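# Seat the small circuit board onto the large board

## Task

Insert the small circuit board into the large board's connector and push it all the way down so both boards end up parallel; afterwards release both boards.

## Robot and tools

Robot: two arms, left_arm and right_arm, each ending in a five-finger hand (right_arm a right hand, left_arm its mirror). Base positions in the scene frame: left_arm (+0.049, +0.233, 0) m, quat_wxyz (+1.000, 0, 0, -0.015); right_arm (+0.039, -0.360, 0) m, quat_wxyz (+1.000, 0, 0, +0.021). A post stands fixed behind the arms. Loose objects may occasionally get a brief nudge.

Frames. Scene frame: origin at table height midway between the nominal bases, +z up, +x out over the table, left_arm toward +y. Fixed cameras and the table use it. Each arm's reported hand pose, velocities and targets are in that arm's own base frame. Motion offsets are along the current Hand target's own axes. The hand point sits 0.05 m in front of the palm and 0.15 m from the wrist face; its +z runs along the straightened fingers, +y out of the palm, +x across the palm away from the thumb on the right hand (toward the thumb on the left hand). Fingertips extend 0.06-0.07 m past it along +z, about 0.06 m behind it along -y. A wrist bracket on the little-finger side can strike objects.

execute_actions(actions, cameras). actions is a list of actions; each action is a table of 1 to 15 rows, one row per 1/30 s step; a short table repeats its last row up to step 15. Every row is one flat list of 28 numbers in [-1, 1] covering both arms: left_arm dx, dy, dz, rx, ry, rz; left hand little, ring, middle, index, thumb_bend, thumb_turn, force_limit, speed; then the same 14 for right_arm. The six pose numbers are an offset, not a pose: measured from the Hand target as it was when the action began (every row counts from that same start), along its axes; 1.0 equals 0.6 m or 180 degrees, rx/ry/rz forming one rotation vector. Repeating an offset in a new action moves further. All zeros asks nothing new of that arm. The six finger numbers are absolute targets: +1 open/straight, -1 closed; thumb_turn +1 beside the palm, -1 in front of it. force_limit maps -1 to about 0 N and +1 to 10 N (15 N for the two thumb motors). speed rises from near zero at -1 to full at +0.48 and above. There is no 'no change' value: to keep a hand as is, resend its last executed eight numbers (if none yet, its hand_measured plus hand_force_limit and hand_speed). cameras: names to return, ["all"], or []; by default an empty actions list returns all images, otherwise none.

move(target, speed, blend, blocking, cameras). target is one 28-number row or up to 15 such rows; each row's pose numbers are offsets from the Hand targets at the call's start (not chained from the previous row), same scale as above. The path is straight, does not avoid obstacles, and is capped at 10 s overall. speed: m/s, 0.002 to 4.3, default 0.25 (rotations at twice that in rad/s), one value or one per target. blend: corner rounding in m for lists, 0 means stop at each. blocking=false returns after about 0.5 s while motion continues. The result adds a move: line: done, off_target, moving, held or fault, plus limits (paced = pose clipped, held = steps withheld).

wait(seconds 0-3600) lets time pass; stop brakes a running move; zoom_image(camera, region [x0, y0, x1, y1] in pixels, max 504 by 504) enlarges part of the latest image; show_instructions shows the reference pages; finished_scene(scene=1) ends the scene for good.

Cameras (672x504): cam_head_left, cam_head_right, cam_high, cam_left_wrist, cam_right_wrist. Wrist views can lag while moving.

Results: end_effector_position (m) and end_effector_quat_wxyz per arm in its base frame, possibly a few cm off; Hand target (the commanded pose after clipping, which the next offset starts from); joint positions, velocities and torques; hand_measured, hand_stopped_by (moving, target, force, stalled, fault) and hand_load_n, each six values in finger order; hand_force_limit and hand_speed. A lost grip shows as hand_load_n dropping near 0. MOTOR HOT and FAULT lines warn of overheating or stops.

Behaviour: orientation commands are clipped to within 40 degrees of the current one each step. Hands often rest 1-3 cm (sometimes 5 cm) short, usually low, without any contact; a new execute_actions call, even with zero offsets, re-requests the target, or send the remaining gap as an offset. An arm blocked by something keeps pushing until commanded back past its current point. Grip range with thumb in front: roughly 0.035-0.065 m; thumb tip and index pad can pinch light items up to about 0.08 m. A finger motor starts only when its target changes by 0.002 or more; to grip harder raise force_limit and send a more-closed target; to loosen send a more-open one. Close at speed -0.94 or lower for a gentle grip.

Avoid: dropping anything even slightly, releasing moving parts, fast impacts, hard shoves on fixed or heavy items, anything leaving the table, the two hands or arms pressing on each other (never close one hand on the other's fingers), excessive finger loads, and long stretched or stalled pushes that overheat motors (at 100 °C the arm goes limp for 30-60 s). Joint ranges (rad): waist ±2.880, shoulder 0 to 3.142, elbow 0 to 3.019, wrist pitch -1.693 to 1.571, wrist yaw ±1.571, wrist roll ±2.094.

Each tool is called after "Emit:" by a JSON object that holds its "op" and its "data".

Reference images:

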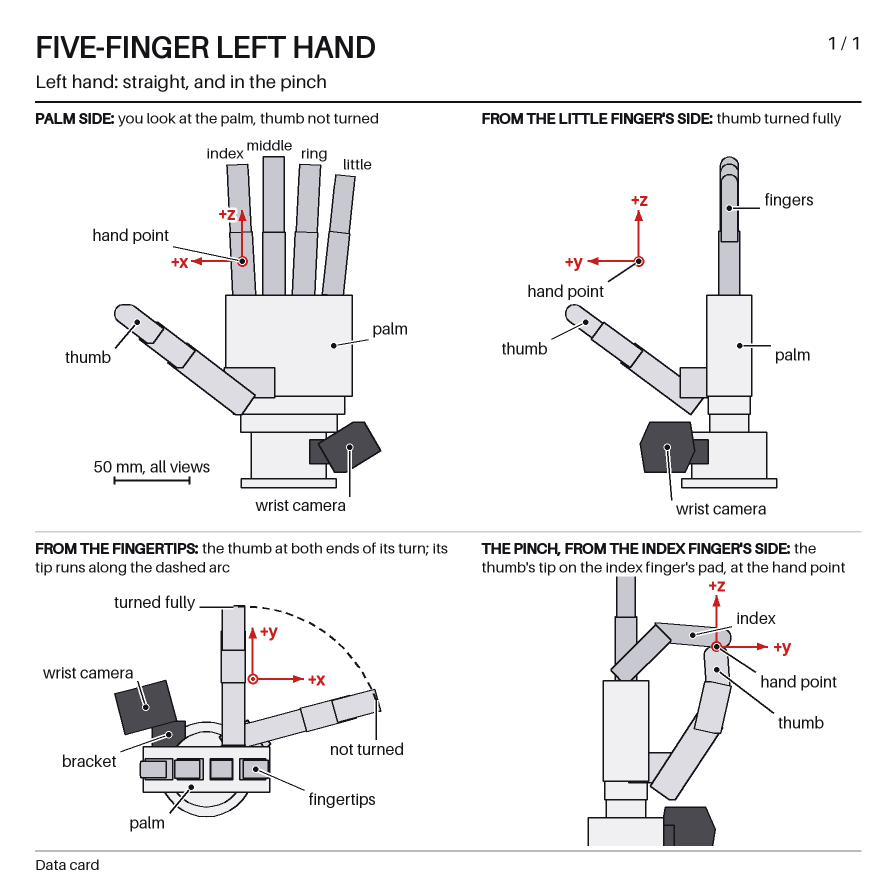

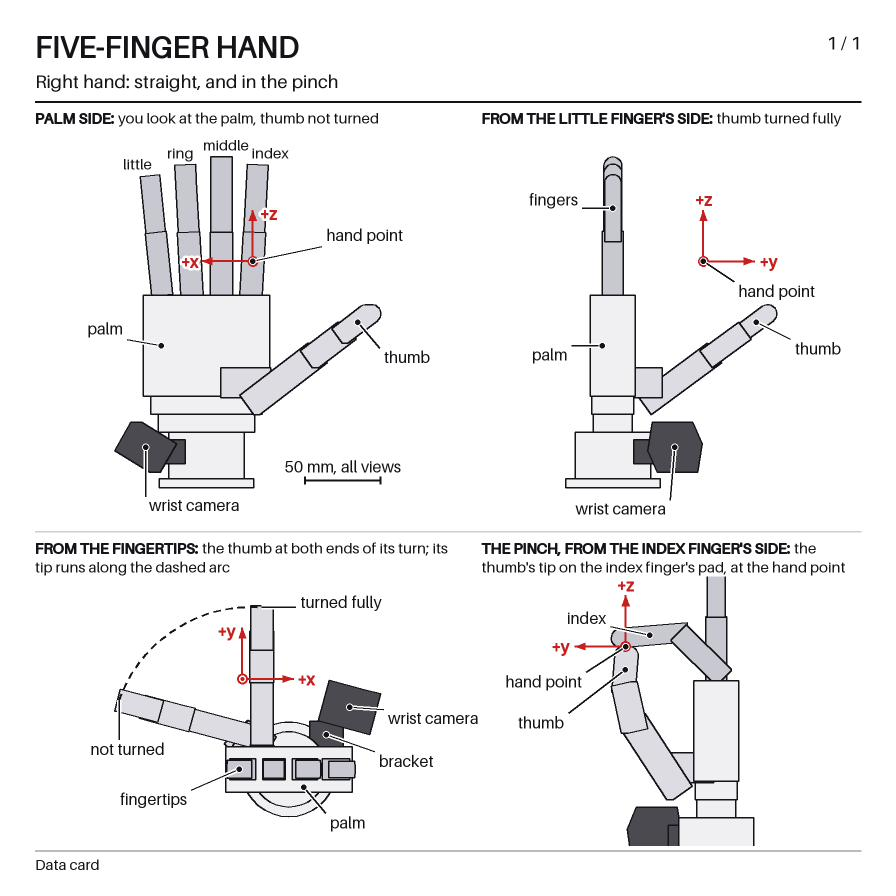

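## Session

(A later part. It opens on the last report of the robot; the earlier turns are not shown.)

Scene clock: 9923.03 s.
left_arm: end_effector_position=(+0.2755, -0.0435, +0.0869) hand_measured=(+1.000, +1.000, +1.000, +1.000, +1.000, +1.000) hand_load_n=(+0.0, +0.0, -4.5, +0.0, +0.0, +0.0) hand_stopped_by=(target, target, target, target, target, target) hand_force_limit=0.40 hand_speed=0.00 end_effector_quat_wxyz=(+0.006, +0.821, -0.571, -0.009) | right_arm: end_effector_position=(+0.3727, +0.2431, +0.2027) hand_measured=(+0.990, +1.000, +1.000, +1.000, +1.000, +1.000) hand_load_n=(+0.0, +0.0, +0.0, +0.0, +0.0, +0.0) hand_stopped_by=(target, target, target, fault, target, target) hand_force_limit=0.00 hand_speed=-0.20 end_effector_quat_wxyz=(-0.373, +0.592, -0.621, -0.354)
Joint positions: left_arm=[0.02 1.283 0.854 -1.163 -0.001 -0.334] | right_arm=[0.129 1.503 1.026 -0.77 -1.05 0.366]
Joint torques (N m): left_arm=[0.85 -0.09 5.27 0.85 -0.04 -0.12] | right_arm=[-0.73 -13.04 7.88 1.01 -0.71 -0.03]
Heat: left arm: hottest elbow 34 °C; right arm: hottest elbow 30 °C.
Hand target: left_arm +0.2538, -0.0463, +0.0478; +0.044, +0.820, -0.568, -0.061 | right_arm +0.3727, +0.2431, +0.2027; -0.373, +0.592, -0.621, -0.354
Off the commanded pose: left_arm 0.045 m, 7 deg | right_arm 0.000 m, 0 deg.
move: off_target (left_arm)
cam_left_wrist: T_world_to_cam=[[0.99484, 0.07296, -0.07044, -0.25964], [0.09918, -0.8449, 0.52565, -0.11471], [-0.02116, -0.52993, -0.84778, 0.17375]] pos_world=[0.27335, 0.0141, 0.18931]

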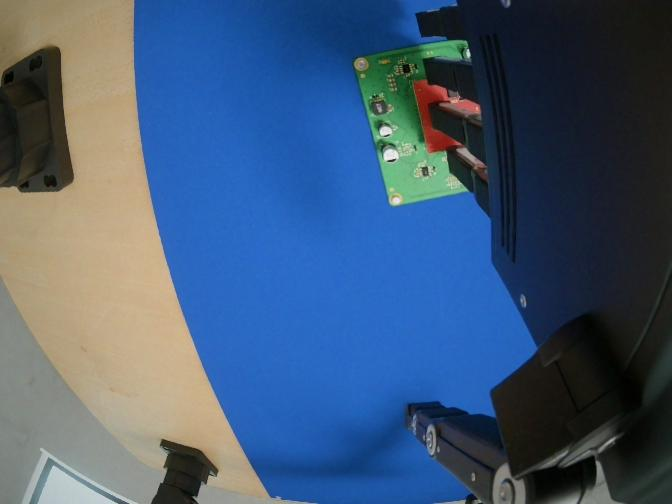

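Emit:
{"op": "move", "data": {"target": [[0.0051,-0.0147,-0.0548,0.0450,0.0157,0,1,1,1,1,1,1,0.4,0,0,0,0,0,0,0,0.99,1,1,1,1,1,0,-0.2],[0.0013,-0.0039,-0.1105,0.0450,0.0157,0,1,1,1,1,1,1,0.4,0,0,0,0,0,0,0,0.99,1,1,1,1,1,0,-0.2],[0.0038,-0.0110,-0.0815,0.0450,0.0157,0,1,1,1,1,1,1,0.4,0,0,0,0,0,0,0,0.99,1,1,1,1,1,0,-0.2]], "speed": 0.025, "cameras": ["cam_left_wrist"]}}

Emit:
{"op": "zoom_image", "data": {"camera": "cam_left_wrist", "region": [360, 30, 480, 170]}}

Scene clock: 9937.77 s.
left_arm: end_effector_position=(+0.2644, -0.0438, +0.0987) hand_measured=(+1.000, +1.000, +1.000, +1.000, +1.000, +1.000) hand_load_n=(+0.0, +0.0, +0.0, +0.0, +0.0, +0.0) hand_stopped_by=(target, target, target, target, target, target) hand_force_limit=0.40 hand_speed=0.00 end_effector_quat_wxyz=(-0.001, +0.821, -0.571, +0.000) | right_arm: end_effector_position=(+0.3727, +0.2431, +0.2027) hand_measured=(+0.990, +1.000, +1.000, +1.000, +1.000, +1.000) hand_load_n=(+0.0, +0.0, +0.0, +0.0, +0.0, +0.0) hand_stopped_by=(target, target, target, fault, target, target) hand_force_limit=0.00 hand_speed=-0.20 end_effector_quat_wxyz=(-0.373, +0.592, -0.621, -0.354)
Joint positions: left_arm=[0.02 1.22 0.838 -1.187 -0.001 -0.334] | right_arm=[0.129 1.503 1.026 -0.77 -1.05 0.366]
Joint torques (N m): left_arm=[1.03 -5.54 9.91 0.94 0.01 -0.09] | right_arm=[-0.38 -12.98 7.84 1.02 -0.7 -0.01]
Heat: left arm: hottest elbow 33 °C; right arm: hottest elbow 30 °C.
Hand target: left_arm +0.2679, -0.0460, +0.0950; +0.000, +0.822, -0.570, +0.000 | right_arm +0.3727, +0.2431, +0.2027; -0.373, +0.592, -0.621, -0.354
Off the commanded pose: left_arm 0.006 m, 0 deg | right_arm 0.000 m, 0 deg.
move: done
cam_left_wrist: T_world_to_cam=[[0.99616, 0.07301, -0.04833, -0.25031], [0.08753, -0.84515, 0.52731, -0.117], [-0.00235, -0.52951, -0.8483, 0.17849]] pos_world=[0.26001, 0.0139, 0.20101]

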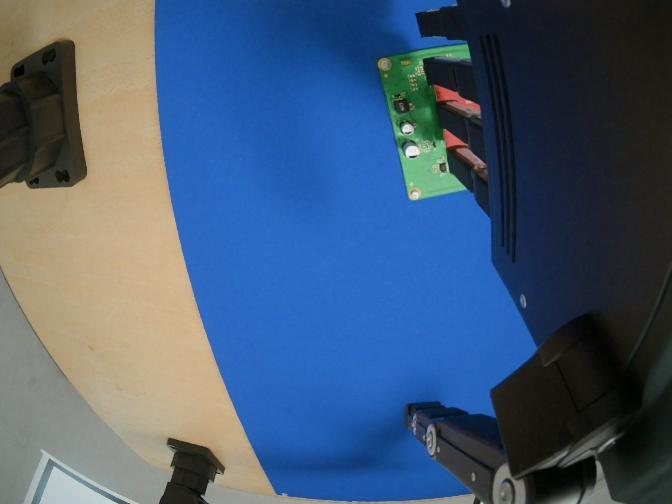

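Scaled by 3.600 from the camera's image (finer frame: 960x720).

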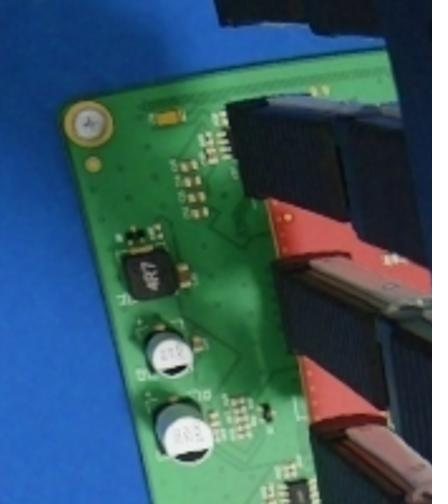

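Emit:
{"op": "move", "data": {"target": [[0,0,-0.06,0,0,0,1,1,1,1,1,1,0.4,0,0,0,0,0,0,0,0.99,1,1,1,1,1,0,-0.2],[0,0,0.0,0,0,0,1,1,1,1,1,1,0.4,0,0,0,0,0,0,0,0.99,1,1,1,1,1,0,-0.2]], "speed": [0.06,0.03]}}

Scene clock: 9947.70 s.
left_arm: end_effector_position=(+0.2723, -0.0436, +0.1053) hand_measured=(+1.000, +1.000, +1.000, +1.000, +1.000, +1.000) hand_load_n=(+0.0, +0.0, +0.0, +0.0, +0.0, +0.0) hand_stopped_by=(target, target, target, target, target, target) hand_force_limit=0.40 hand_speed=0.00 end_effector_quat_wxyz=(-0.007, +0.821, -0.571, +0.008) | right_arm: end_effector_position=(+0.3727, +0.2431, +0.2027) hand_measured=(+0.990, +1.000, +1.000, +1.000, +1.000, +1.000) hand_load_n=(+0.0, +0.0, +0.0, +0.0, -0.5, +0.0) hand_stopped_by=(target, target, target, fault, target, target) hand_force_limit=0.00 hand_speed=-0.20 end_effector_quat_wxyz=(-0.373, +0.592, -0.621, -0.354)
Joint positions: left_arm=[0.02 1.219 0.858 -1.188 -0.001 -0.334] | right_arm=[0.129 1.503 1.026 -0.77 -1.05 0.366]
Joint torques (N m): left_arm=[0.21 -5.66 8.16 0.96 0 -0.01] | right_arm=[-0.44 -13.16 7.86 0.96 -0.7 0]
Heat: left arm: hottest elbow 33 °C; right arm: hottest elbow 30 °C.
Hand target: left_arm +0.2679, -0.0460, +0.0950; +0.000, +0.822, -0.570, +0.000 | right_arm +0.3727, +0.2431, +0.2027; -0.373, +0.592, -0.621, -0.354
Off the commanded pose: left_arm 0.011 m, 1 deg | right_arm 0.000 m, 0 deg.
move: off_target (left_arm)

Emit:
{"op": "move", "data": {"target": [-0.0005,0.0014,0.0342,0,0,0,1,1,1,1,1,1,0.4,0,0,0,0,0,0,0,0.99,1,1,1,1,1,0,-0.2], "speed": 0.015, "cameras": ["cam_left_wrist"]}}

Emit:
{"op": "zoom_image", "data": {"camera": "cam_left_wrist", "region": [405, 70, 465, 160]}}

Scene clock: 9955.53 s.
left_arm: end_effector_position=(+0.2736, -0.0436, +0.0887) hand_measured=(+1.000, +1.000, +1.000, +1.000, +1.000, +1.000) hand_load_n=(+0.0, +0.0, -1.0, +0.0, +0.0, +0.0) hand_stopped_by=(target, target, target, target, target, target) hand_force_limit=0.40 hand_speed=0.00 end_effector_quat_wxyz=(-0.009, +0.821, -0.571, +0.012) | right_arm: end_effector_position=(+0.3727, +0.2431, +0.2027) hand_measured=(+0.990, +1.000, +1.000, +1.000, +1.000, +1.000) hand_load_n=(+0.0, +0.0, +0.0, +0.0, +0.0, +0.0) hand_stopped_by=(target, target, target, fault, target, target) hand_force_limit=0.00 hand_speed=-0.20 end_effector_quat_wxyz=(-0.373, +0.592, -0.621, -0.354)
Joint positions: left_arm=[0.02 1.235 0.825 -1.131 -0.001 -0.334] | right_arm=[0.129 1.503 1.026 -0.77 -1.05 0.366]
Joint torques (N m): left_arm=[-0.5 -4.95 7.51 1.1 0.01 -0.06] | right_arm=[-0.32 -13.22 7.91 0.96 -0.71 0]
Heat: left arm: hottest elbow 33 °C; right arm: hottest elbow 30 °C.
Hand target: left_arm +0.2671, -0.0460, +0.0745; +0.000, +0.822, -0.570, +0.000 | right_arm +0.3727, +0.2431, +0.2027; -0.373, +0.592, -0.621, -0.354
Off the commanded pose: left_arm 0.016 m, 2 deg | right_arm 0.000 m, 0 deg.
move: off_target (left_arm)
cam_left_wrist: T_world_to_cam=[[0.99713, 0.073, -0.02016, -0.26277], [0.0726, -0.84544, 0.52911, -0.10856], [0.02158, -0.52905, -0.84832, 0.16369]] pos_world=[0.26636, 0.014, 0.191]

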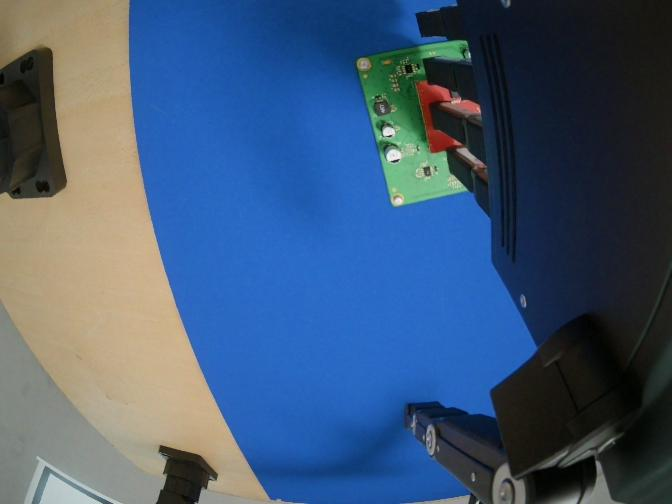

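Scaled by 5.600 from the camera's image (finer frame: 960x720).

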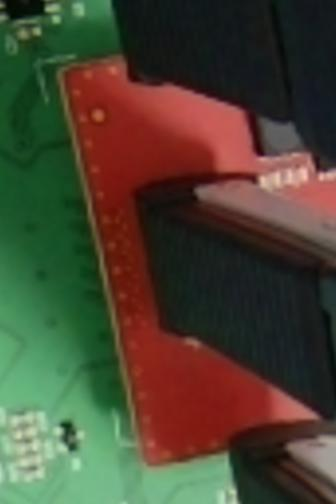

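Emit:
{"op": "move", "data": {"target": [[-0.0029,0.0078,-0.06,0,0,0,1,1,1,1,1,1,0.4,0,0,0,0,0,0,0,0.99,1,1,1,1,1,0,-0.2],[-0.0029,0.0078,0.0,0,0,0,1,1,1,1,1,1,0.4,0,0,0,0,0,0,0,0.99,1,1,1,1,1,0,-0.2]], "speed": [0.04,0.015], "cameras": ["cam_left_wrist"]}}

Emit:
{"op": "zoom_image", "data": {"camera": "cam_left_wrist", "region": [405, 70, 465, 160]}}

Scene clock: 9965.67 s.
left_arm: end_effector_position=(+0.2681, -0.0437, +0.0887) hand_measured=(+1.000, +1.000, +1.000, +1.000, +1.000, +1.000) hand_load_n=(+0.0, +0.0, -1.0, +0.0, +0.0, +0.0) hand_stopped_by=(target, target, target, target, target, target) hand_force_limit=0.40 hand_speed=0.00 end_effector_quat_wxyz=(-0.009, +0.821, -0.571, +0.011) | right_arm: end_effector_position=(+0.3727, +0.2431, +0.2027) hand_measured=(+0.990, +1.000, +1.000, +1.000, +1.000, +1.000) hand_load_n=(+0.0, +0.0, +0.0, +0.0, +0.0, +0.0) hand_stopped_by=(target, target, target, fault, target, target) hand_force_limit=0.00 hand_speed=-0.20 end_effector_quat_wxyz=(-0.373, +0.592, -0.621, -0.354)
Joint positions: left_arm=[0.02 1.221 0.813 -1.135 -0.001 -0.335] | right_arm=[0.129 1.503 1.026 -0.77 -1.05 0.366]
Joint torques (N m): left_arm=[-0.32 -4.37 7.6 1.1 0.03 -0.08] | right_arm=[-0.44 -12.86 7.87 0.99 -0.7 0]
Heat: left arm: hottest elbow 34 °C; right arm: hottest elbow 30 °C.
Hand target: left_arm +0.2621, -0.0460, +0.0745; +0.000, +0.822, -0.570, +0.000 | right_arm +0.3727, +0.2431, +0.2027; -0.373, +0.592, -0.621, -0.354
Off the commanded pose: left_arm 0.016 m, 2 deg | right_arm 0.000 m, 0 deg.
move: off_target (left_arm)
cam_left_wrist: T_world_to_cam=[[0.99706, 0.07344, -0.02173, -0.25707], [0.0738, -0.84542, 0.52899, -0.10849], [0.02048, -0.52904, -0.84835, 0.16396]] pos_world=[0.26096, 0.0139, 0.1909]

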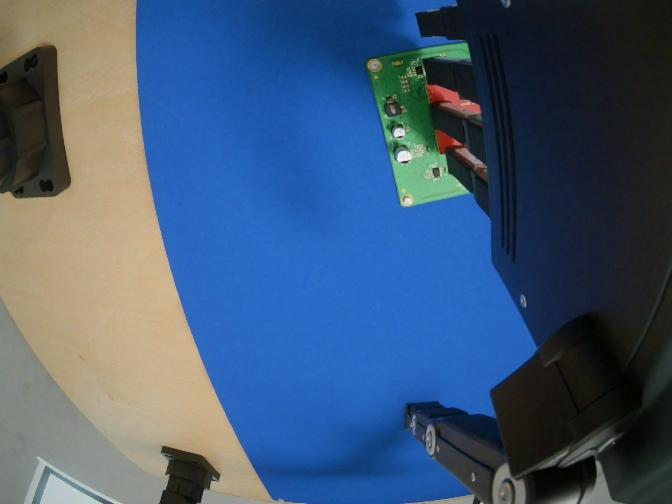

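Scaled by 5.600 from the camera's image (finer frame: 960x720).

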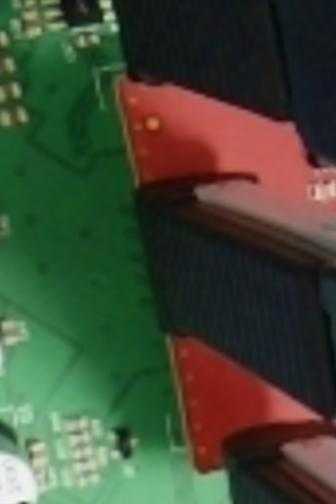

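Emit:
{"op": "move", "data": {"target": [-0.0018,0.0054,0.0208,-0.018,-0.0063,0,1,1,1,1,1,1,0.4,0,0,0,0,0,0,0,0.99,1,1,1,1,1,0,-0.2], "speed": 0.012, "cameras": ["cam_left_wrist"]}}

Emit:
{"op": "zoom_image", "data": {"camera": "cam_left_wrist", "region": [405, 70, 465, 160]}}

Scene clock: 9976.47 s.
left_arm: end_effector_position=(+0.2674, -0.0436, +0.0867) hand_measured=(+1.000, +1.000, +1.000, +1.000, +1.000, +1.000) hand_load_n=(+0.0, +0.0, -5.5, +0.0, +0.0, +0.0) hand_stopped_by=(target, target, target, target, target, target) hand_force_limit=0.40 hand_speed=0.00 end_effector_quat_wxyz=(-0.006, +0.821, -0.571, +0.007) | right_arm: end_effector_position=(+0.3727, +0.2431, +0.2027) hand_measured=(+0.990, +1.000, +1.000, +1.000, +1.000, +1.000) hand_load_n=(+0.0, +0.0, +0.0, +0.0, +0.0, +0.0) hand_stopped_by=(target, target, target, fault, target, target) hand_force_limit=0.00 hand_speed=-0.20 end_effector_quat_wxyz=(-0.373, +0.592, -0.621, -0.354)
Joint positions: left_arm=[0.02 1.229 0.813 -1.136 -0.001 -0.335] | right_arm=[0.129 1.503 1.026 -0.77 -1.05 0.366]
Joint torques (N m): left_arm=[0.26 -0.15 7.87 0.8 0.07 -0.04] | right_arm=[-0.44 -12.86 7.91 1.01 -0.69 -0.02]
Heat: left arm: hottest elbow 33 °C; right arm: hottest elbow 30 °C.
Hand target: left_arm +0.2586, -0.0462, +0.0621; +0.018, +0.822, -0.569, -0.025 | right_arm +0.3727, +0.2431, +0.2027; -0.373, +0.592, -0.621, -0.354
Off the commanded pose: left_arm 0.026 m, 5 deg | right_arm 0.000 m, 0 deg.
move: off_target (left_arm)
cam_left_wrist: T_world_to_cam=[[0.99682, 0.07338, -0.03121, -0.25557], [0.07878, -0.84549, 0.52814, -0.10865], [0.01236, -0.52892, -0.84858, 0.16451]] pos_world=[0.26128, 0.0139, 0.18901]

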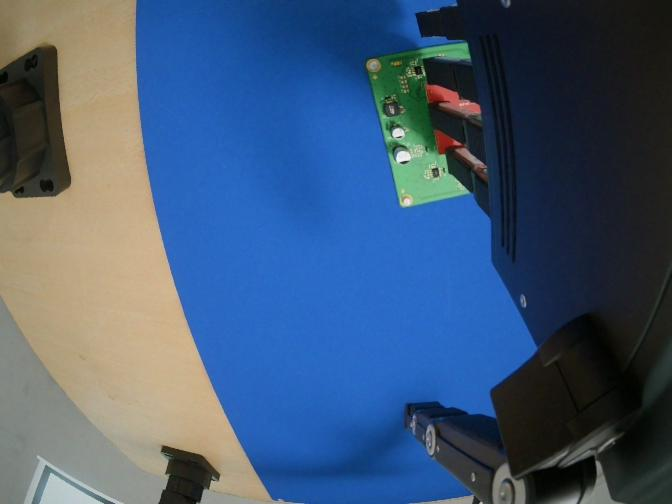

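Scaled by 5.600 from the camera's image (finer frame: 960x720).

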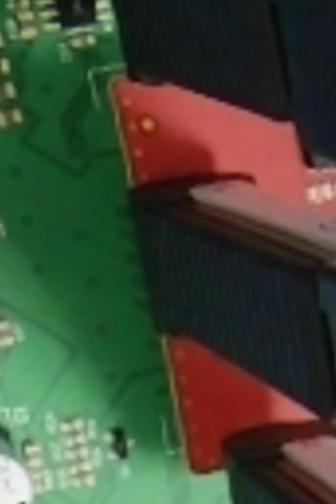

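Emit:
{"op": "move", "data": {"target": [-0.0004,0.001,0.0131,-0.009,-0.0032,0,1,1,1,1,1,1,0.4,0,0,0,0,0,0,0,0.99,1,1,1,1,1,0,-0.2], "speed": 0.012, "cameras": ["cam_left_wrist"]}}

Emit:
{"op": "zoom_image", "data": {"camera": "cam_left_wrist", "region": [405, 70, 465, 160]}}

Scene clock: 9986.20 s.
left_arm: end_effector_position=(+0.2681, -0.0436, +0.0863) hand_measured=(+1.000, +1.000, +1.000, +1.000, +1.000, +1.000) hand_load_n=(+0.0, +0.0, -7.5, +0.0, +0.0, +0.0) hand_stopped_by=(target, target, target, target, target, target) hand_force_limit=0.40 hand_speed=0.00 end_effector_quat_wxyz=(-0.002, +0.821, -0.571, +0.001) | right_arm: end_effector_position=(+0.3727, +0.2431, +0.2027) hand_measured=(+0.990, +1.000, +1.000, +1.000, +1.000, +1.000) hand_load_n=(+0.0, +0.0, +0.0, +0.0, +0.0, -0.5) hand_stopped_by=(target, target, target, fault, target, target) hand_force_limit=0.00 hand_speed=-0.20 end_effector_quat_wxyz=(-0.373, +0.592, -0.621, -0.354)
Joint positions: left_arm=[0.02 1.243 0.822 -1.146 -0.002 -0.335] | right_arm=[0.129 1.503 1.026 -0.77 -1.05 0.366]
Joint torques (N m): left_arm=[-0.73 0.56 7.01 1.06 -0.02 -0.04] | right_arm=[-0.32 -13.33 7.87 1.07 -0.7 -0.01]
Heat: left arm: hottest elbow 33 °C; right arm: hottest elbow 30 °C.
Hand target: left_arm +0.2574, -0.0461, +0.0542; +0.026, +0.821, -0.569, -0.037 | right_arm +0.3727, +0.2431, +0.2027; -0.373, +0.592, -0.621, -0.354
Off the commanded pose: left_arm 0.034 m, 5 deg | right_arm 0.000 m, 0 deg.
move: off_target (left_arm)
cam_left_wrist: T_world_to_cam=[[0.99624, 0.0734, -0.04603, -0.25476], [0.08664, -0.84553, 0.52685, -0.11041], [-0.00025, -0.52886, -0.84871, 0.16763]] pos_world=[0.26341, 0.014, 0.18871]

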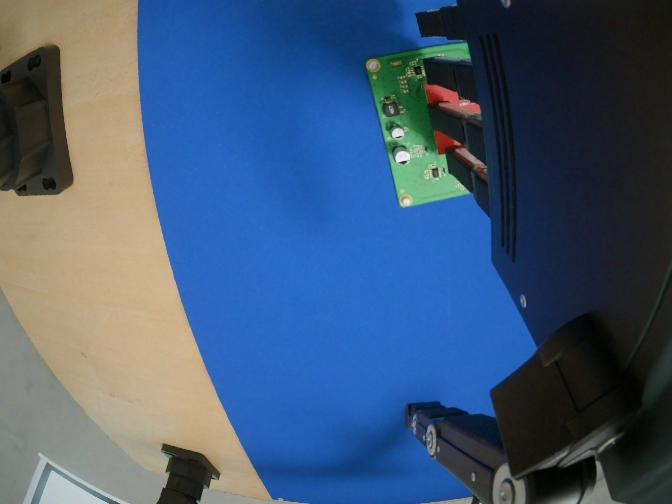

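Scaled by 5.600 from the camera's image (finer frame: 960x720).

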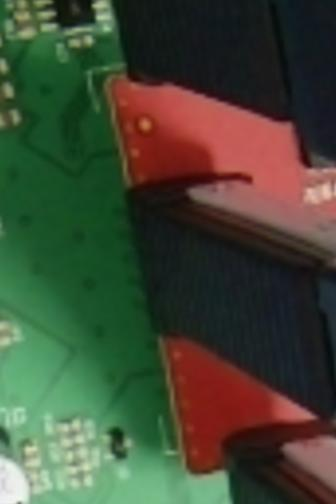

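Emit:
{"op": "move", "data": {"target": [[0.0015,-0.0045,-0.0344,0.0271,0.0095,0,1,1,1,1,1,1,0.4,0,0,0,0,0,0,0,0.99,1,1,1,1,1,0,-0.2],[-0.003,0.0077,-0.1762,0.0271,0.0095,0,1,1,1,1,1,1,0.4,0,0,0,0,0,0,0,0.99,1,1,1,1,1,0,-0.2],[-0.179,-0.1693,-0.1858,0.0271,0.0095,0,1,1,1,1,1,1,0.4,0,0,0,0,0,0,0,0.99,1,1,1,1,1,0,-0.2]], "speed": [0.025,0.06,0.12], "blend": [0.003,0.01,0]}}

Emit:
{"op": "move", "data": {"target": [0,0,0.133,0,0,0,1,1,1,1,1,1,0.4,0,0,0,0,0,0,0,0.99,1,1,1,1,1,0,-0.2], "speed": 0.08, "cameras": ["cam_left_wrist"]}}

Emit:
{"op": "zoom_image", "data": {"camera": "cam_left_wrist", "region": [280, 190, 440, 350]}}

Scene clock: 10002.80 s.
left_arm: end_effector_position=(+0.3044, +0.0806, +0.1494) hand_measured=(+1.000, +1.000, +1.000, +1.000, +1.000, +1.000) hand_load_n=(+0.0, +0.0, +0.0, +0.0, +0.0, +0.0) hand_stopped_by=(target, target, target, target, target, target) hand_force_limit=0.40 hand_speed=0.00 end_effector_quat_wxyz=(+0.017, +0.824, -0.567, -0.014) | right_arm: end_effector_position=(+0.3727, +0.2431, +0.2027) hand_measured=(+0.990, +1.000, +1.000, +1.000, +1.000, +1.000) hand_load_n=(+0.0, +0.0, +0.0, +0.0, +0.0, +0.0) hand_stopped_by=(target, target, target, fault, target, target) hand_force_limit=0.00 hand_speed=-0.20 end_effector_quat_wxyz=(-0.373, +0.592, -0.621, -0.354)
Joint positions: left_arm=[0.358 1.379 1.113 -1.348 -0.004 -0.008] | right_arm=[0.129 1.503 1.026 -0.77 -1.05 0.366]
Joint torques (N m): left_arm=[0.73 -8.47 14.89 0.68 0.08 0.09] | right_arm=[-0.56 -12.98 7.97 1.03 -0.7 0]
Heat: left arm: hottest elbow 33 °C; right arm: hottest elbow 30 °C.
Hand target: left_arm +0.3246, +0.0902, +0.1597; +0.000, +0.822, -0.570, +0.000 | right_arm +0.3727, +0.2431, +0.2027; -0.373, +0.592, -0.621, -0.354
Off the commanded pose: left_arm 0.025 m, 3 deg | right_arm 0.000 m, 0 deg.
move: off_target (left_arm)

Scene clock: 10004.37 s.
left_arm: end_effector_position=(+0.3289, +0.0897, +0.0903) hand_measured=(+1.000, +1.000, +1.000, +1.000, +1.000, +1.000) hand_load_n=(+0.0, +0.0, +0.0, +0.0, +0.0, +0.0) hand_stopped_by=(target, target, target, target, target, target) hand_force_limit=0.40 hand_speed=0.00 end_effector_quat_wxyz=(-0.009, +0.823, -0.567, +0.004) | right_arm: end_effector_position=(+0.3727, +0.2431, +0.2027) hand_measured=(+0.990, +1.000, +1.000, +1.000, +1.000, +1.000) hand_load_n=(+0.0, +0.0, +0.0, +0.0, +0.0, +0.0) hand_stopped_by=(target, target, target, fault, target, target) hand_force_limit=0.00 hand_speed=-0.20 end_effector_quat_wxyz=(-0.373, +0.592, -0.621, -0.354)
Joint positions: left_arm=[0.358 1.454 1.036 -1.134 -0.003 -0.007] | right_arm=[0.129 1.503 1.026 -0.77 -1.05 0.366]
Joint torques (N m): left_arm=[0.5 -9.11 8.28 0.9 0.1 0.07] | right_arm=[-0.44 -13.22 7.91 0.99 -0.71 -0.01]
Heat: left arm: hottest elbow 33 °C; right arm: hottest elbow 30 °C.
Hand target: left_arm +0.3246, +0.0903, +0.0801; +0.000, +0.822, -0.570, +0.000 | right_arm +0.3727, +0.2431, +0.2027; -0.373, +0.592, -0.621, -0.354
Off the commanded pose: left_arm 0.011 m, 1 deg | right_arm 0.000 m, 0 deg.
move: off_target (left_arm)
cam_left_wrist: T_world_to_cam=[[0.99604, 0.08288, -0.03202, -0.32705], [0.08739, -0.84868, 0.52164, -0.00462], [0.01605, -0.52237, -0.85257, 0.23585]] pos_world=[0.32238, 0.14638, 0.19301]

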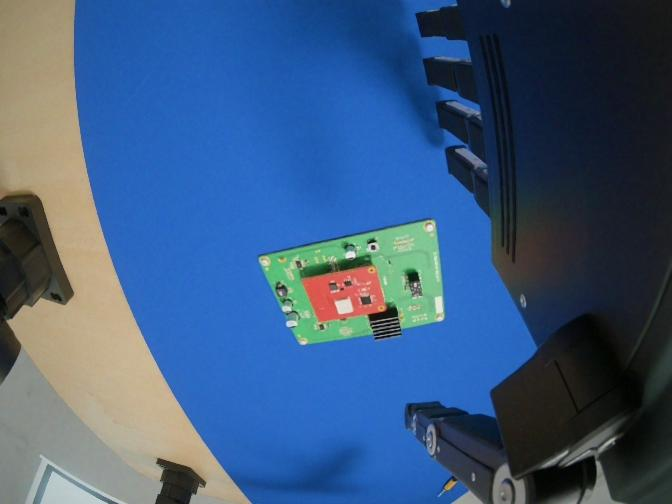

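Scaled by 3.150 from the camera's image (finer frame: 960x720).

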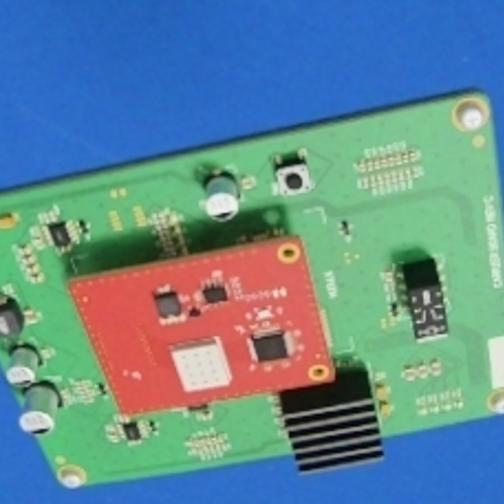

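Emit:
{"op": "zoom_image", "data": {"camera": "cam_left_wrist", "region": [296, 264, 320, 282]}}

Emit:
{"op": "zoom_image", "data": {"camera": "cam_left_wrist", "region": [362, 252, 386, 270]}}

Emit:
{"op": "zoom_image", "data": {"camera": "cam_left_wrist", "region": [374, 296, 398, 314]}}

Emit:
{"op": "zoom_image", "data": {"camera": "cam_left_wrist", "region": [308, 312, 332, 330]}}

Scaled by 21.000 from the camera's image (finer frame: 960x720).

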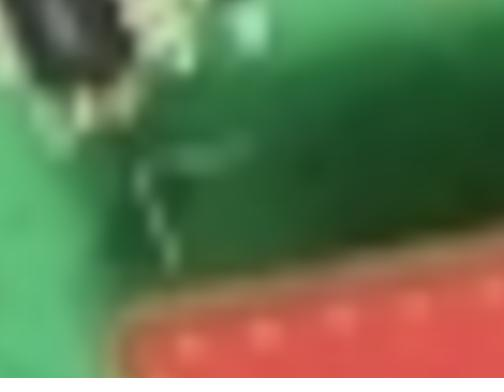

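Scaled by 21.000 from the camera's image (finer frame: 960x720).

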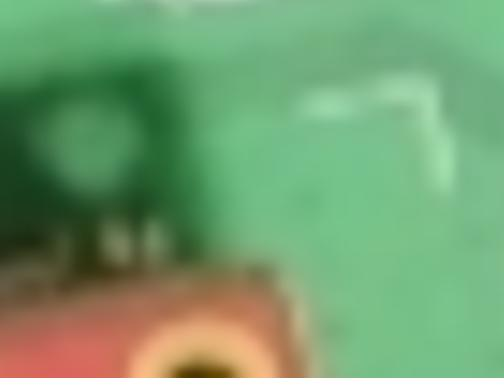

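Scaled by 21.000 from the camera's image (finer frame: 960x720).

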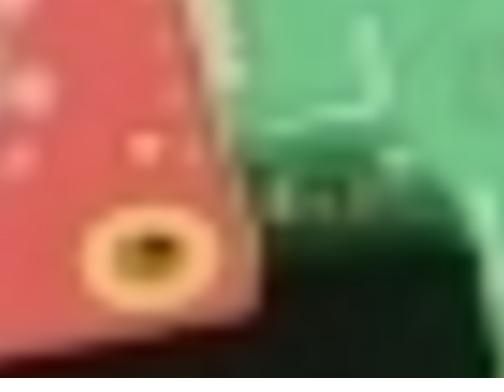

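Scaled by 21.000 from the camera's image (finer frame: 960x720).

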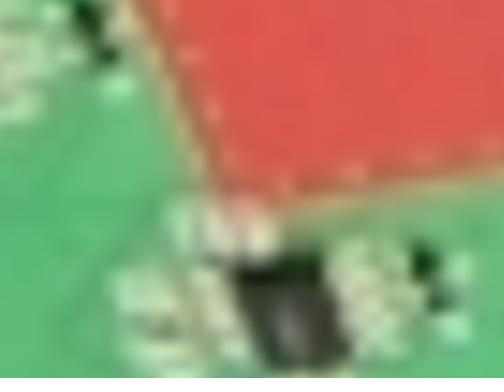

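Emit:
{"op": "move", "data": {"target": [[0,0,-0.1,0,0,0,1,1,1,1,1,1,0.4,0,0,0,0,0,0,0,0.99,1,1,1,1,1,0,-0.2],[0.1776,0.1745,-0.1,0,0,0,1,1,1,1,1,1,0.4,0,0,0,0,0,0,0,0.99,1,1,1,1,1,0,-0.2],[0.1776,0.1745,-0.025,0,0,0,1,1,1,1,1,1,0.4,0,0,0,0,0,0,0,0.99,1,1,1,1,1,0,-0.2]], "speed": [0.12,0.12,0.06], "blend": [0.01,0.005,0]}}

Scene clock: 10084.80 s.
left_arm: end_effector_position=(+0.2672, -0.0440, +0.1039) hand_measured=(+1.000, +1.000, +1.000, +1.000, +1.000, +1.000) hand_load_n=(+0.0, +0.0, +0.0, +0.0, +0.0, +0.0) hand_stopped_by=(target, target, target, target, target, target) hand_force_limit=0.40 hand_speed=0.00 end_effector_quat_wxyz=(-0.005, +0.821, -0.571, +0.007) | right_arm: end_effector_position=(+0.3727, +0.2431, +0.2027) hand_measured=(+0.990, +1.000, +1.000, +1.000, +1.000, +1.000) hand_load_n=(+0.0, +0.0, +0.0, +0.0, +0.0, +0.0) hand_stopped_by=(target, target, target, fault, target, target) hand_force_limit=0.00 hand_speed=-0.20 end_effector_quat_wxyz=(-0.373, +0.592, -0.621, -0.354)
Joint positions: left_arm=[0.02 1.209 0.845 -1.19 0 -0.334] | right_arm=[0.129 1.503 1.026 -0.77 -1.05 0.366]
Joint torques (N m): left_arm=[-0.26 -5.36 8.39 1.06 -0.07 -0.03] | right_arm=[-0.44 -12.98 7.9 1.02 -0.7 0]
Heat: left arm: hottest elbow 32 °C; right arm: hottest elbow 30 °C.
Hand target: left_arm +0.2640, -0.0464, +0.0950; +0.000, +0.822, -0.570, +0.000 | right_arm +0.3727, +0.2431, +0.2027; -0.373, +0.592, -0.621, -0.354
Off the commanded pose: left_arm 0.010 m, 1 deg | right_arm 0.000 m, 0 deg.
move: done

Emit:
{"op": "move", "data": {"target": [0,-0.0018,0.0342,0,0,0,1,1,1,1,1,1,0.4,0,0,0,0,0,0,0,0.99,1,1,1,1,1,0,-0.2], "speed": 0.015, "cameras": ["cam_left_wrist"]}}

Emit:
{"op": "zoom_image", "data": {"camera": "cam_left_wrist", "region": [405, 70, 465, 160]}}

Scene clock: 10091.13 s.
left_arm: end_effector_position=(+0.2714, -0.0439, +0.0889) hand_measured=(+1.000, +1.000, +1.000, +1.000, +1.000, +1.000) hand_load_n=(+0.0, +0.0, -1.0, +0.0, +0.0, -0.5) hand_stopped_by=(target, target, target, target, target, target) hand_force_limit=0.40 hand_speed=0.00 end_effector_quat_wxyz=(-0.009, +0.821, -0.571, +0.012) | right_arm: end_effector_position=(+0.3727, +0.2431, +0.2027) hand_measured=(+0.990, +1.000, +1.000, +1.000, +1.000, +1.000) hand_load_n=(+0.0, +0.0, +0.0, +0.0, +0.0, +0.0) hand_stopped_by=(target, target, target, fault, target, target) hand_force_limit=0.00 hand_speed=-0.20 end_effector_quat_wxyz=(-0.373, +0.592, -0.621, -0.354)
Joint positions: left_arm=[0.02 1.229 0.82 -1.133 0 -0.334] | right_arm=[0.129 1.503 1.026 -0.77 -1.05 0.366]
Joint torques (N m): left_arm=[-0.56 -4.78 7.6 1.17 -0.05 -0.13] | right_arm=[-0.44 -13.16 7.87 1.03 -0.69 -0.01]
Heat: left arm: hottest elbow 32 °C; right arm: hottest elbow 30 °C.
Hand target: left_arm +0.2650, -0.0459, +0.0744; +0.000, +0.822, -0.570, +0.000 | right_arm +0.3727, +0.2431, +0.2027; -0.373, +0.592, -0.621, -0.354
Off the commanded pose: left_arm 0.016 m, 2 deg | right_arm 0.000 m, 0 deg.
move: off_target (left_arm)
cam_left_wrist: T_world_to_cam=[[0.99715, 0.07263, -0.02023, -0.26055], [0.0723, -0.84505, 0.52978, -0.10868], [0.02138, -0.52973, -0.84789, 0.1637]] pos_world=[0.26416, 0.0138, 0.1911]

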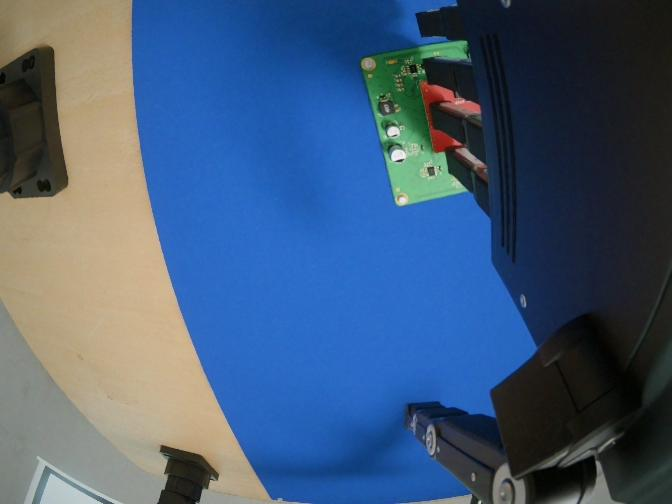

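Scaled by 5.600 from the camera's image (finer frame: 960x720).

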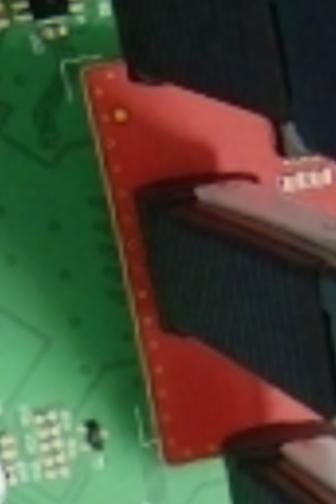

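Emit:
{"op": "zoom_image", "data": {"camera": "cam_left_wrist", "region": [406, 68, 436, 98]}}

Emit:
{"op": "zoom_image", "data": {"camera": "cam_left_wrist", "region": [420, 132, 450, 162]}}

Scaled by 16.800 from the camera's image (finer frame: 960x720).

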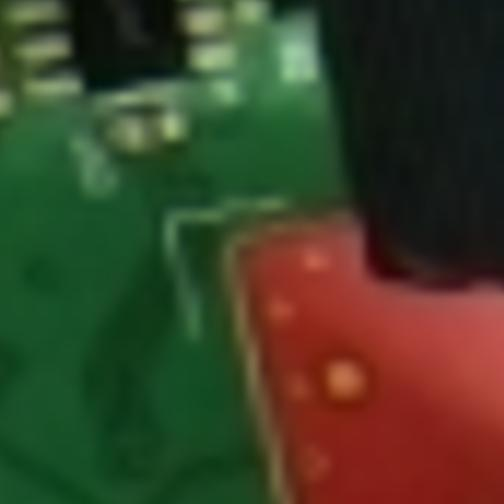

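Scaled by 16.800 from the camera's image (finer frame: 960x720).

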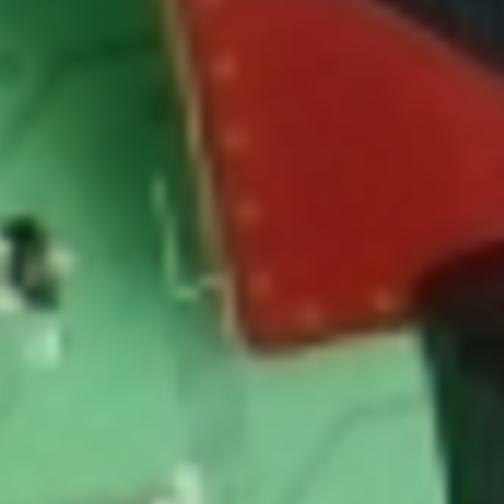

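Emit:
{"op": "move", "data": {"target": [-0.0021,0.0057,0.0255,-0.021,-0.0074,0,1,1,1,1,1,1,0.4,0,0,0,0,0,0,0,0.99,1,1,1,1,1,0,-0.2], "speed": 0.015}}

Scene clock: 10107.67 s.
left_arm: end_effector_position=(+0.2705, -0.0438, +0.0863) hand_measured=(+1.000, +1.000, +1.000, +1.000, +1.000, +1.000) hand_load_n=(+0.0, +0.0, -6.0, +0.0, +0.0, +0.0) hand_stopped_by=(target, target, target, target, target, target) hand_force_limit=0.40 hand_speed=0.00 end_effector_quat_wxyz=(-0.005, +0.821, -0.571, +0.006) | right_arm: end_effector_position=(+0.3727, +0.2431, +0.2027) hand_measured=(+0.990, +1.000, +1.000, +1.000, +1.000, +1.000) hand_load_n=(+0.0, +0.0, +0.0, +0.0, +0.0, -0.5) hand_stopped_by=(target, target, target, fault, target, target) hand_force_limit=0.00 hand_speed=-0.20 end_effector_quat_wxyz=(-0.373, +0.592, -0.621, -0.354)
Joint positions: left_arm=[0.02 1.241 0.821 -1.136 0 -0.334] | right_arm=[0.129 1.503 1.026 -0.77 -1.05 0.366]
Joint torques (N m): left_arm=[-0.38 -0.5 7.72 0.79 -0.03 -0.03] | right_arm=[-0.62 -13.1 7.92 1.03 -0.71 -0.02]
Heat: left arm: hottest elbow 33 °C; right arm: hottest elbow 30 °C.
Hand target: left_arm +0.2613, -0.0460, +0.0591; +0.021, +0.821, -0.569, -0.029 | right_arm +0.3727, +0.2431, +0.2027; -0.373, +0.592, -0.621, -0.354
Off the commanded pose: left_arm 0.029 m, 5 deg | right_arm 0.000 m, 0 deg.
move: off_target (left_arm)

Emit:
{"op": "move", "data": {"target": [-0.0021,0.0058,0.03,-0.024,-0.0084,0,1,1,1,1,1,1,0.4,0,0,0,0,0,0,0,0.99,1,1,1,1,1,0,-0.2], "speed": 0.015, "cameras": ["cam_left_wrist"]}}

Emit:
{"op": "zoom_image", "data": {"camera": "cam_left_wrist", "region": [405, 70, 465, 160]}}

Scene clock: 10118.13 s.
left_arm: end_effector_position=(+0.2731, -0.0438, +0.0861) hand_measured=(+1.000, +1.000, +1.000, +1.000, +1.000, +1.000) hand_load_n=(+0.0, +0.0, -10.0, +0.0, +0.0, +0.0) hand_stopped_by=(target, target, target, target, target, target) hand_force_limit=0.40 hand_speed=0.00 end_effector_quat_wxyz=(+0.008, +0.821, -0.571, -0.011) | right_arm: end_effector_position=(+0.3727, +0.2431, +0.2027) hand_measured=(+0.990, +1.000, +1.000, +1.000, +1.000, +1.000) hand_load_n=(+0.0, +0.0, +0.0, +0.0, +0.0, +0.0) hand_stopped_by=(target, target, target, fault, target, target) hand_force_limit=0.00 hand_speed=-0.20 end_effector_quat_wxyz=(-0.373, +0.592, -0.621, -0.354)
Joint positions: left_arm=[0.02 1.283 0.851 -1.166 0 -0.334] | right_arm=[0.129 1.503 1.026 -0.77 -1.05 0.366]
Joint torques (N m): left_arm=[0.09 2.2 5.5 1.58 -0.03 0] | right_arm=[-0.79 -12.98 7.9 1.01 -0.71 -0.01]
Heat: left arm: hottest elbow 32 °C; right arm: hottest elbow 30 °C.
Hand target: left_arm +0.2565, -0.0461, +0.0415; +0.044, +0.820, -0.568, -0.061 | right_arm +0.3727, +0.2431, +0.2027; -0.373, +0.592, -0.621, -0.354
Off the commanded pose: left_arm 0.048 m, 7 deg | right_arm 0.000 m, 0 deg.
move: off_target (left_arm)
cam_left_wrist: T_world_to_cam=[[0.99434, 0.07256, -0.07764, -0.25661], [0.10266, -0.84469, 0.52532, -0.1151], [-0.02747, -0.53032, -0.84735, 0.17463]] pos_world=[0.27177, 0.014, 0.18851]

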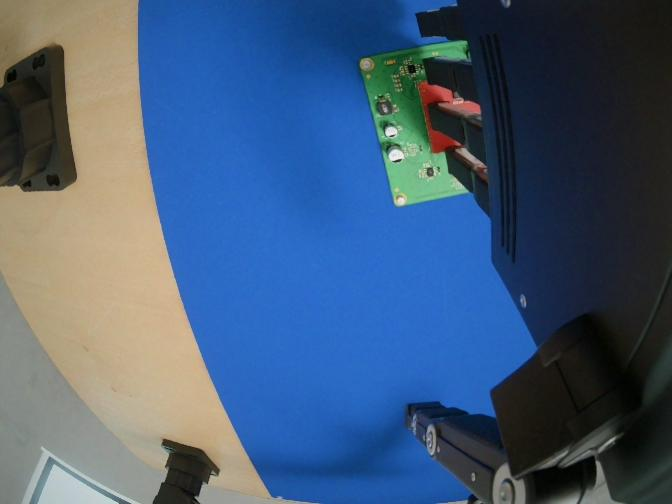

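Scaled by 5.600 from the camera's image (finer frame: 960x720).

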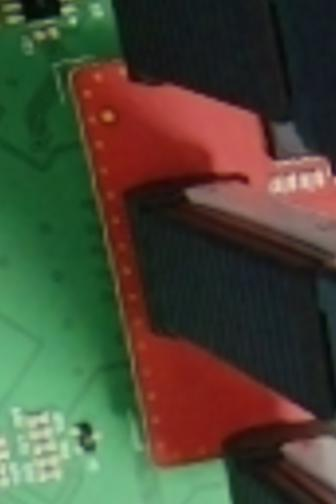

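Emit:
{"op": "move", "data": {"target": [[0.0051,-0.0147,-0.0548,0.0450,0.0157,0,1,1,1,1,1,1,0.4,0,0,0,0,0,0,0,0.99,1,1,1,1,1,0,-0.2],[-0.003,0.0077,-0.1762,0.0450,0.0157,0,1,1,1,1,1,1,0.4,0,0,0,0,0,0,0,0.99,1,1,1,1,1,0,-0.2]], "speed": [0.025,0.06], "blend": [0.003,0]}}

Scene clock: 10145.43 s.
left_arm: end_effector_position=(+0.2501, -0.0442, +0.1280) hand_measured=(+1.000, +1.000, +1.000, +1.000, +1.000, +1.000) hand_load_n=(+0.0, -0.5, -0.5, +0.0, +0.0, +0.0) hand_stopped_by=(target, target, target, target, target, target) hand_force_limit=0.40 hand_speed=0.00 end_effector_quat_wxyz=(+0.014, +0.820, -0.571, -0.020) | right_arm: end_effector_position=(+0.3727, +0.2431, +0.2027) hand_measured=(+0.990, +1.000, +1.000, +1.000, +1.000, +1.000) hand_load_n=(+0.0, +0.0, +0.0, +0.0, +0.0, +0.0) hand_stopped_by=(target, target, target, fault, target, target) hand_force_limit=0.00 hand_speed=-0.20 end_effector_quat_wxyz=(-0.373, +0.592, -0.621, -0.354)
Joint positions: left_arm=[0.02 1.19 0.888 -1.317 0 -0.334] | right_arm=[0.129 1.503 1.026 -0.77 -1.05 0.366]
Joint torques (N m): left_arm=[0.09 -6.48 14.68 0.06 -0.07 -0.07] | right_arm=[-0.32 -12.81 7.92 1.02 -0.7 -0.02]
Heat: left arm: hottest elbow 32 °C; right arm: hottest elbow 30 °C.
Hand target: left_arm +0.2674, -0.0457, +0.1467; +0.000, +0.822, -0.570, +0.000 | right_arm +0.3727, +0.2431, +0.2027; -0.373, +0.592, -0.621, -0.354
Off the commanded pose: left_arm 0.025 m, 3 deg | right_arm 0.000 m, 0 deg.
move: off_target (left_arm)

Emit:
{"op": "move", "data": {"target": [[0.0,0.0,0.0,0,0,0,0,0,1,0,1,1,0.4,0,0,0,0,0,0,0,0.99,1,1,1,1,1,0,-0.2],[-0.0001,-0.0565,0.0445,0,0,0,0,0,1,0,1,1,0.4,0,0,0,0,0,0,0,0.99,1,1,1,1,1,0,-0.2]], "speed": [0.05,0.06], "cameras": ["cam_left_wrist"]}}

Scene clock: 10157.63 s.
left_arm: end_effector_position=(+0.2752, -0.0374, +0.1090) hand_measured=(+0.000, +0.000, +1.000, +0.000, +1.000, +1.000) hand_load_n=(+0.0, +0.5, +0.0, +0.5, +0.0, +0.0) hand_stopped_by=(target, target, target, target, target, target) hand_force_limit=0.40 hand_speed=0.00 end_effector_quat_wxyz=(+0.014, +0.823, -0.568, -0.019) | right_arm: end_effector_position=(+0.3727, +0.2431, +0.2027) hand_measured=(+0.990, +1.000, +1.000, +1.000, +1.000, +1.000) hand_load_n=(+0.0, +0.0, +0.0, +0.0, +0.0, +0.0) hand_stopped_by=(target, target, target, fault, target, target) hand_force_limit=0.00 hand_speed=-0.20 end_effector_quat_wxyz=(-0.373, +0.592, -0.621, -0.354)
Joint positions: left_arm=[0.041 1.278 0.908 -1.249 0 -0.322] | right_arm=[0.129 1.503 1.026 -0.77 -1.05 0.366]
Joint torques (N m): left_arm=[0.79 -5.71 14.48 0.66 -0.01 0.04] | right_arm=[-0.44 -13.04 7.83 1.05 -0.71 -0.01]
Heat: left arm: hottest elbow 34 °C; right arm: hottest elbow 30 °C.
Hand target: left_arm +0.2990, -0.0337, +0.1200; +0.000, +0.822, -0.570, +0.000 | right_arm +0.3727, +0.2431, +0.2027; -0.373, +0.592, -0.621, -0.354
Off the commanded pose: left_arm 0.027 m, 3 deg | right_arm 0.000 m, 0 deg.
move: off_target (left_arm)
cam_left_wrist: T_world_to_cam=[[0.99192, 0.08124, -0.09745, -0.25423], [0.12054, -0.8431, 0.52407, -0.12674], [-0.03958, -0.53159, -0.84608, 0.20053]] pos_world=[0.27539, 0.0204, 0.21131]

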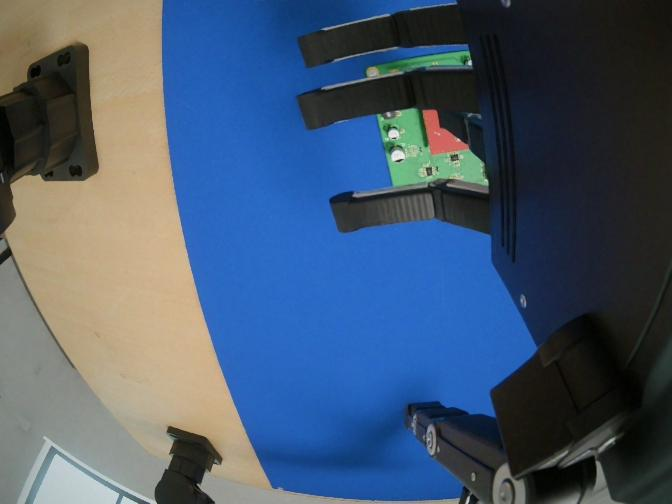

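Emit:
{"op": "move", "data": {"target": [[0.0,0.0,-0.03,0,0,0,0,0,1,0,1,1,0.4,0,0,0,0,0,0,0,0.99,1,1,1,1,1,0,-0.2],[0,0,0.03,0,0,0,0,0,1,0,1,1,0.4,0,0,0,0,0,0,0,0.99,1,1,1,1,1,0,-0.2]], "speed": [0.05,0.04], "cameras": ["cam_left_wrist"]}}

Emit:
{"op": "zoom_image", "data": {"camera": "cam_left_wrist", "region": [330, 30, 490, 190]}}

Scene clock: 10164.33 s.
left_arm: end_effector_position=(+0.3027, -0.0362, +0.1123) hand_measured=(+0.000, +0.000, +1.000, +0.000, +1.000, +1.000) hand_load_n=(+0.0, +0.0, +0.0, +0.0, +0.0, +0.0) hand_stopped_by=(target, target, target, target, target, target) hand_force_limit=0.40 hand_speed=0.00 end_effector_quat_wxyz=(-0.006, +0.823, -0.568, +0.008) | right_arm: end_effector_position=(+0.3727, +0.2431, +0.2027) hand_measured=(+0.990, +1.000, +1.000, +1.000, +1.000, +1.000) hand_load_n=(+0.0, +0.0, +0.0, +0.0, -0.5, +0.0) hand_stopped_by=(target, target, target, fault, target, target) hand_force_limit=0.00 hand_speed=-0.20 end_effector_quat_wxyz=(-0.373, +0.592, -0.621, -0.354)
Joint positions: left_arm=[0.041 1.296 0.943 -1.198 0 -0.321] | right_arm=[0.129 1.503 1.026 -0.77 -1.05 0.366]
Joint torques (N m): left_arm=[1.55 -6.48 8.68 0.76 -0.04 0.13] | right_arm=[-0.5 -13.16 7.87 1.02 -0.7 0]
Heat: left arm: hottest elbow 35 °C; right arm: hottest elbow 30 °C.
Hand target: left_arm +0.2990, -0.0337, +0.1020; +0.000, +0.822, -0.570, -0.001 | right_arm +0.3727, +0.2431, +0.2027; -0.373, +0.592, -0.621, -0.354
Off the commanded pose: left_arm 0.011 m, 1 deg | right_arm 0.000 m, 0 deg.
move: off_target (left_arm)
cam_left_wrist: T_world_to_cam=[[0.9963, 0.08057, -0.02975, -0.29021], [0.08409, -0.84469, 0.52861, -0.12029], [0.01746, -0.52916, -0.84834, 0.18807]] pos_world=[0.29597, 0.0213, 0.2145]

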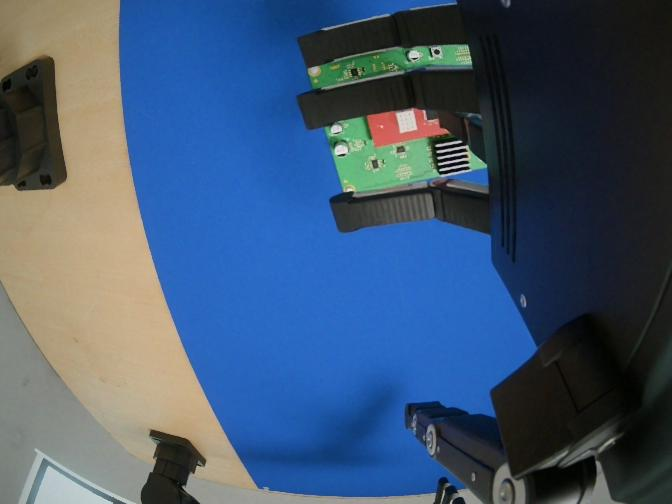

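Scaled by 3.150 from the camera's image (finer frame: 960x720).

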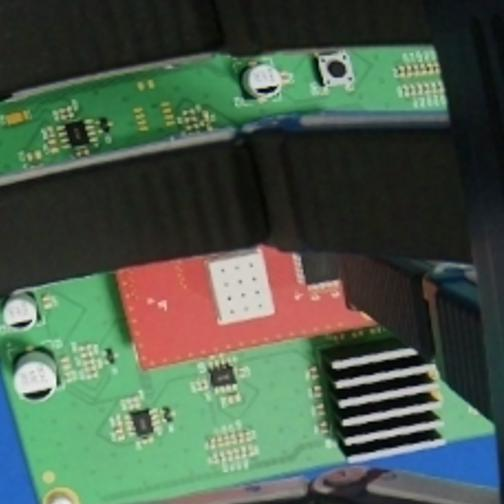

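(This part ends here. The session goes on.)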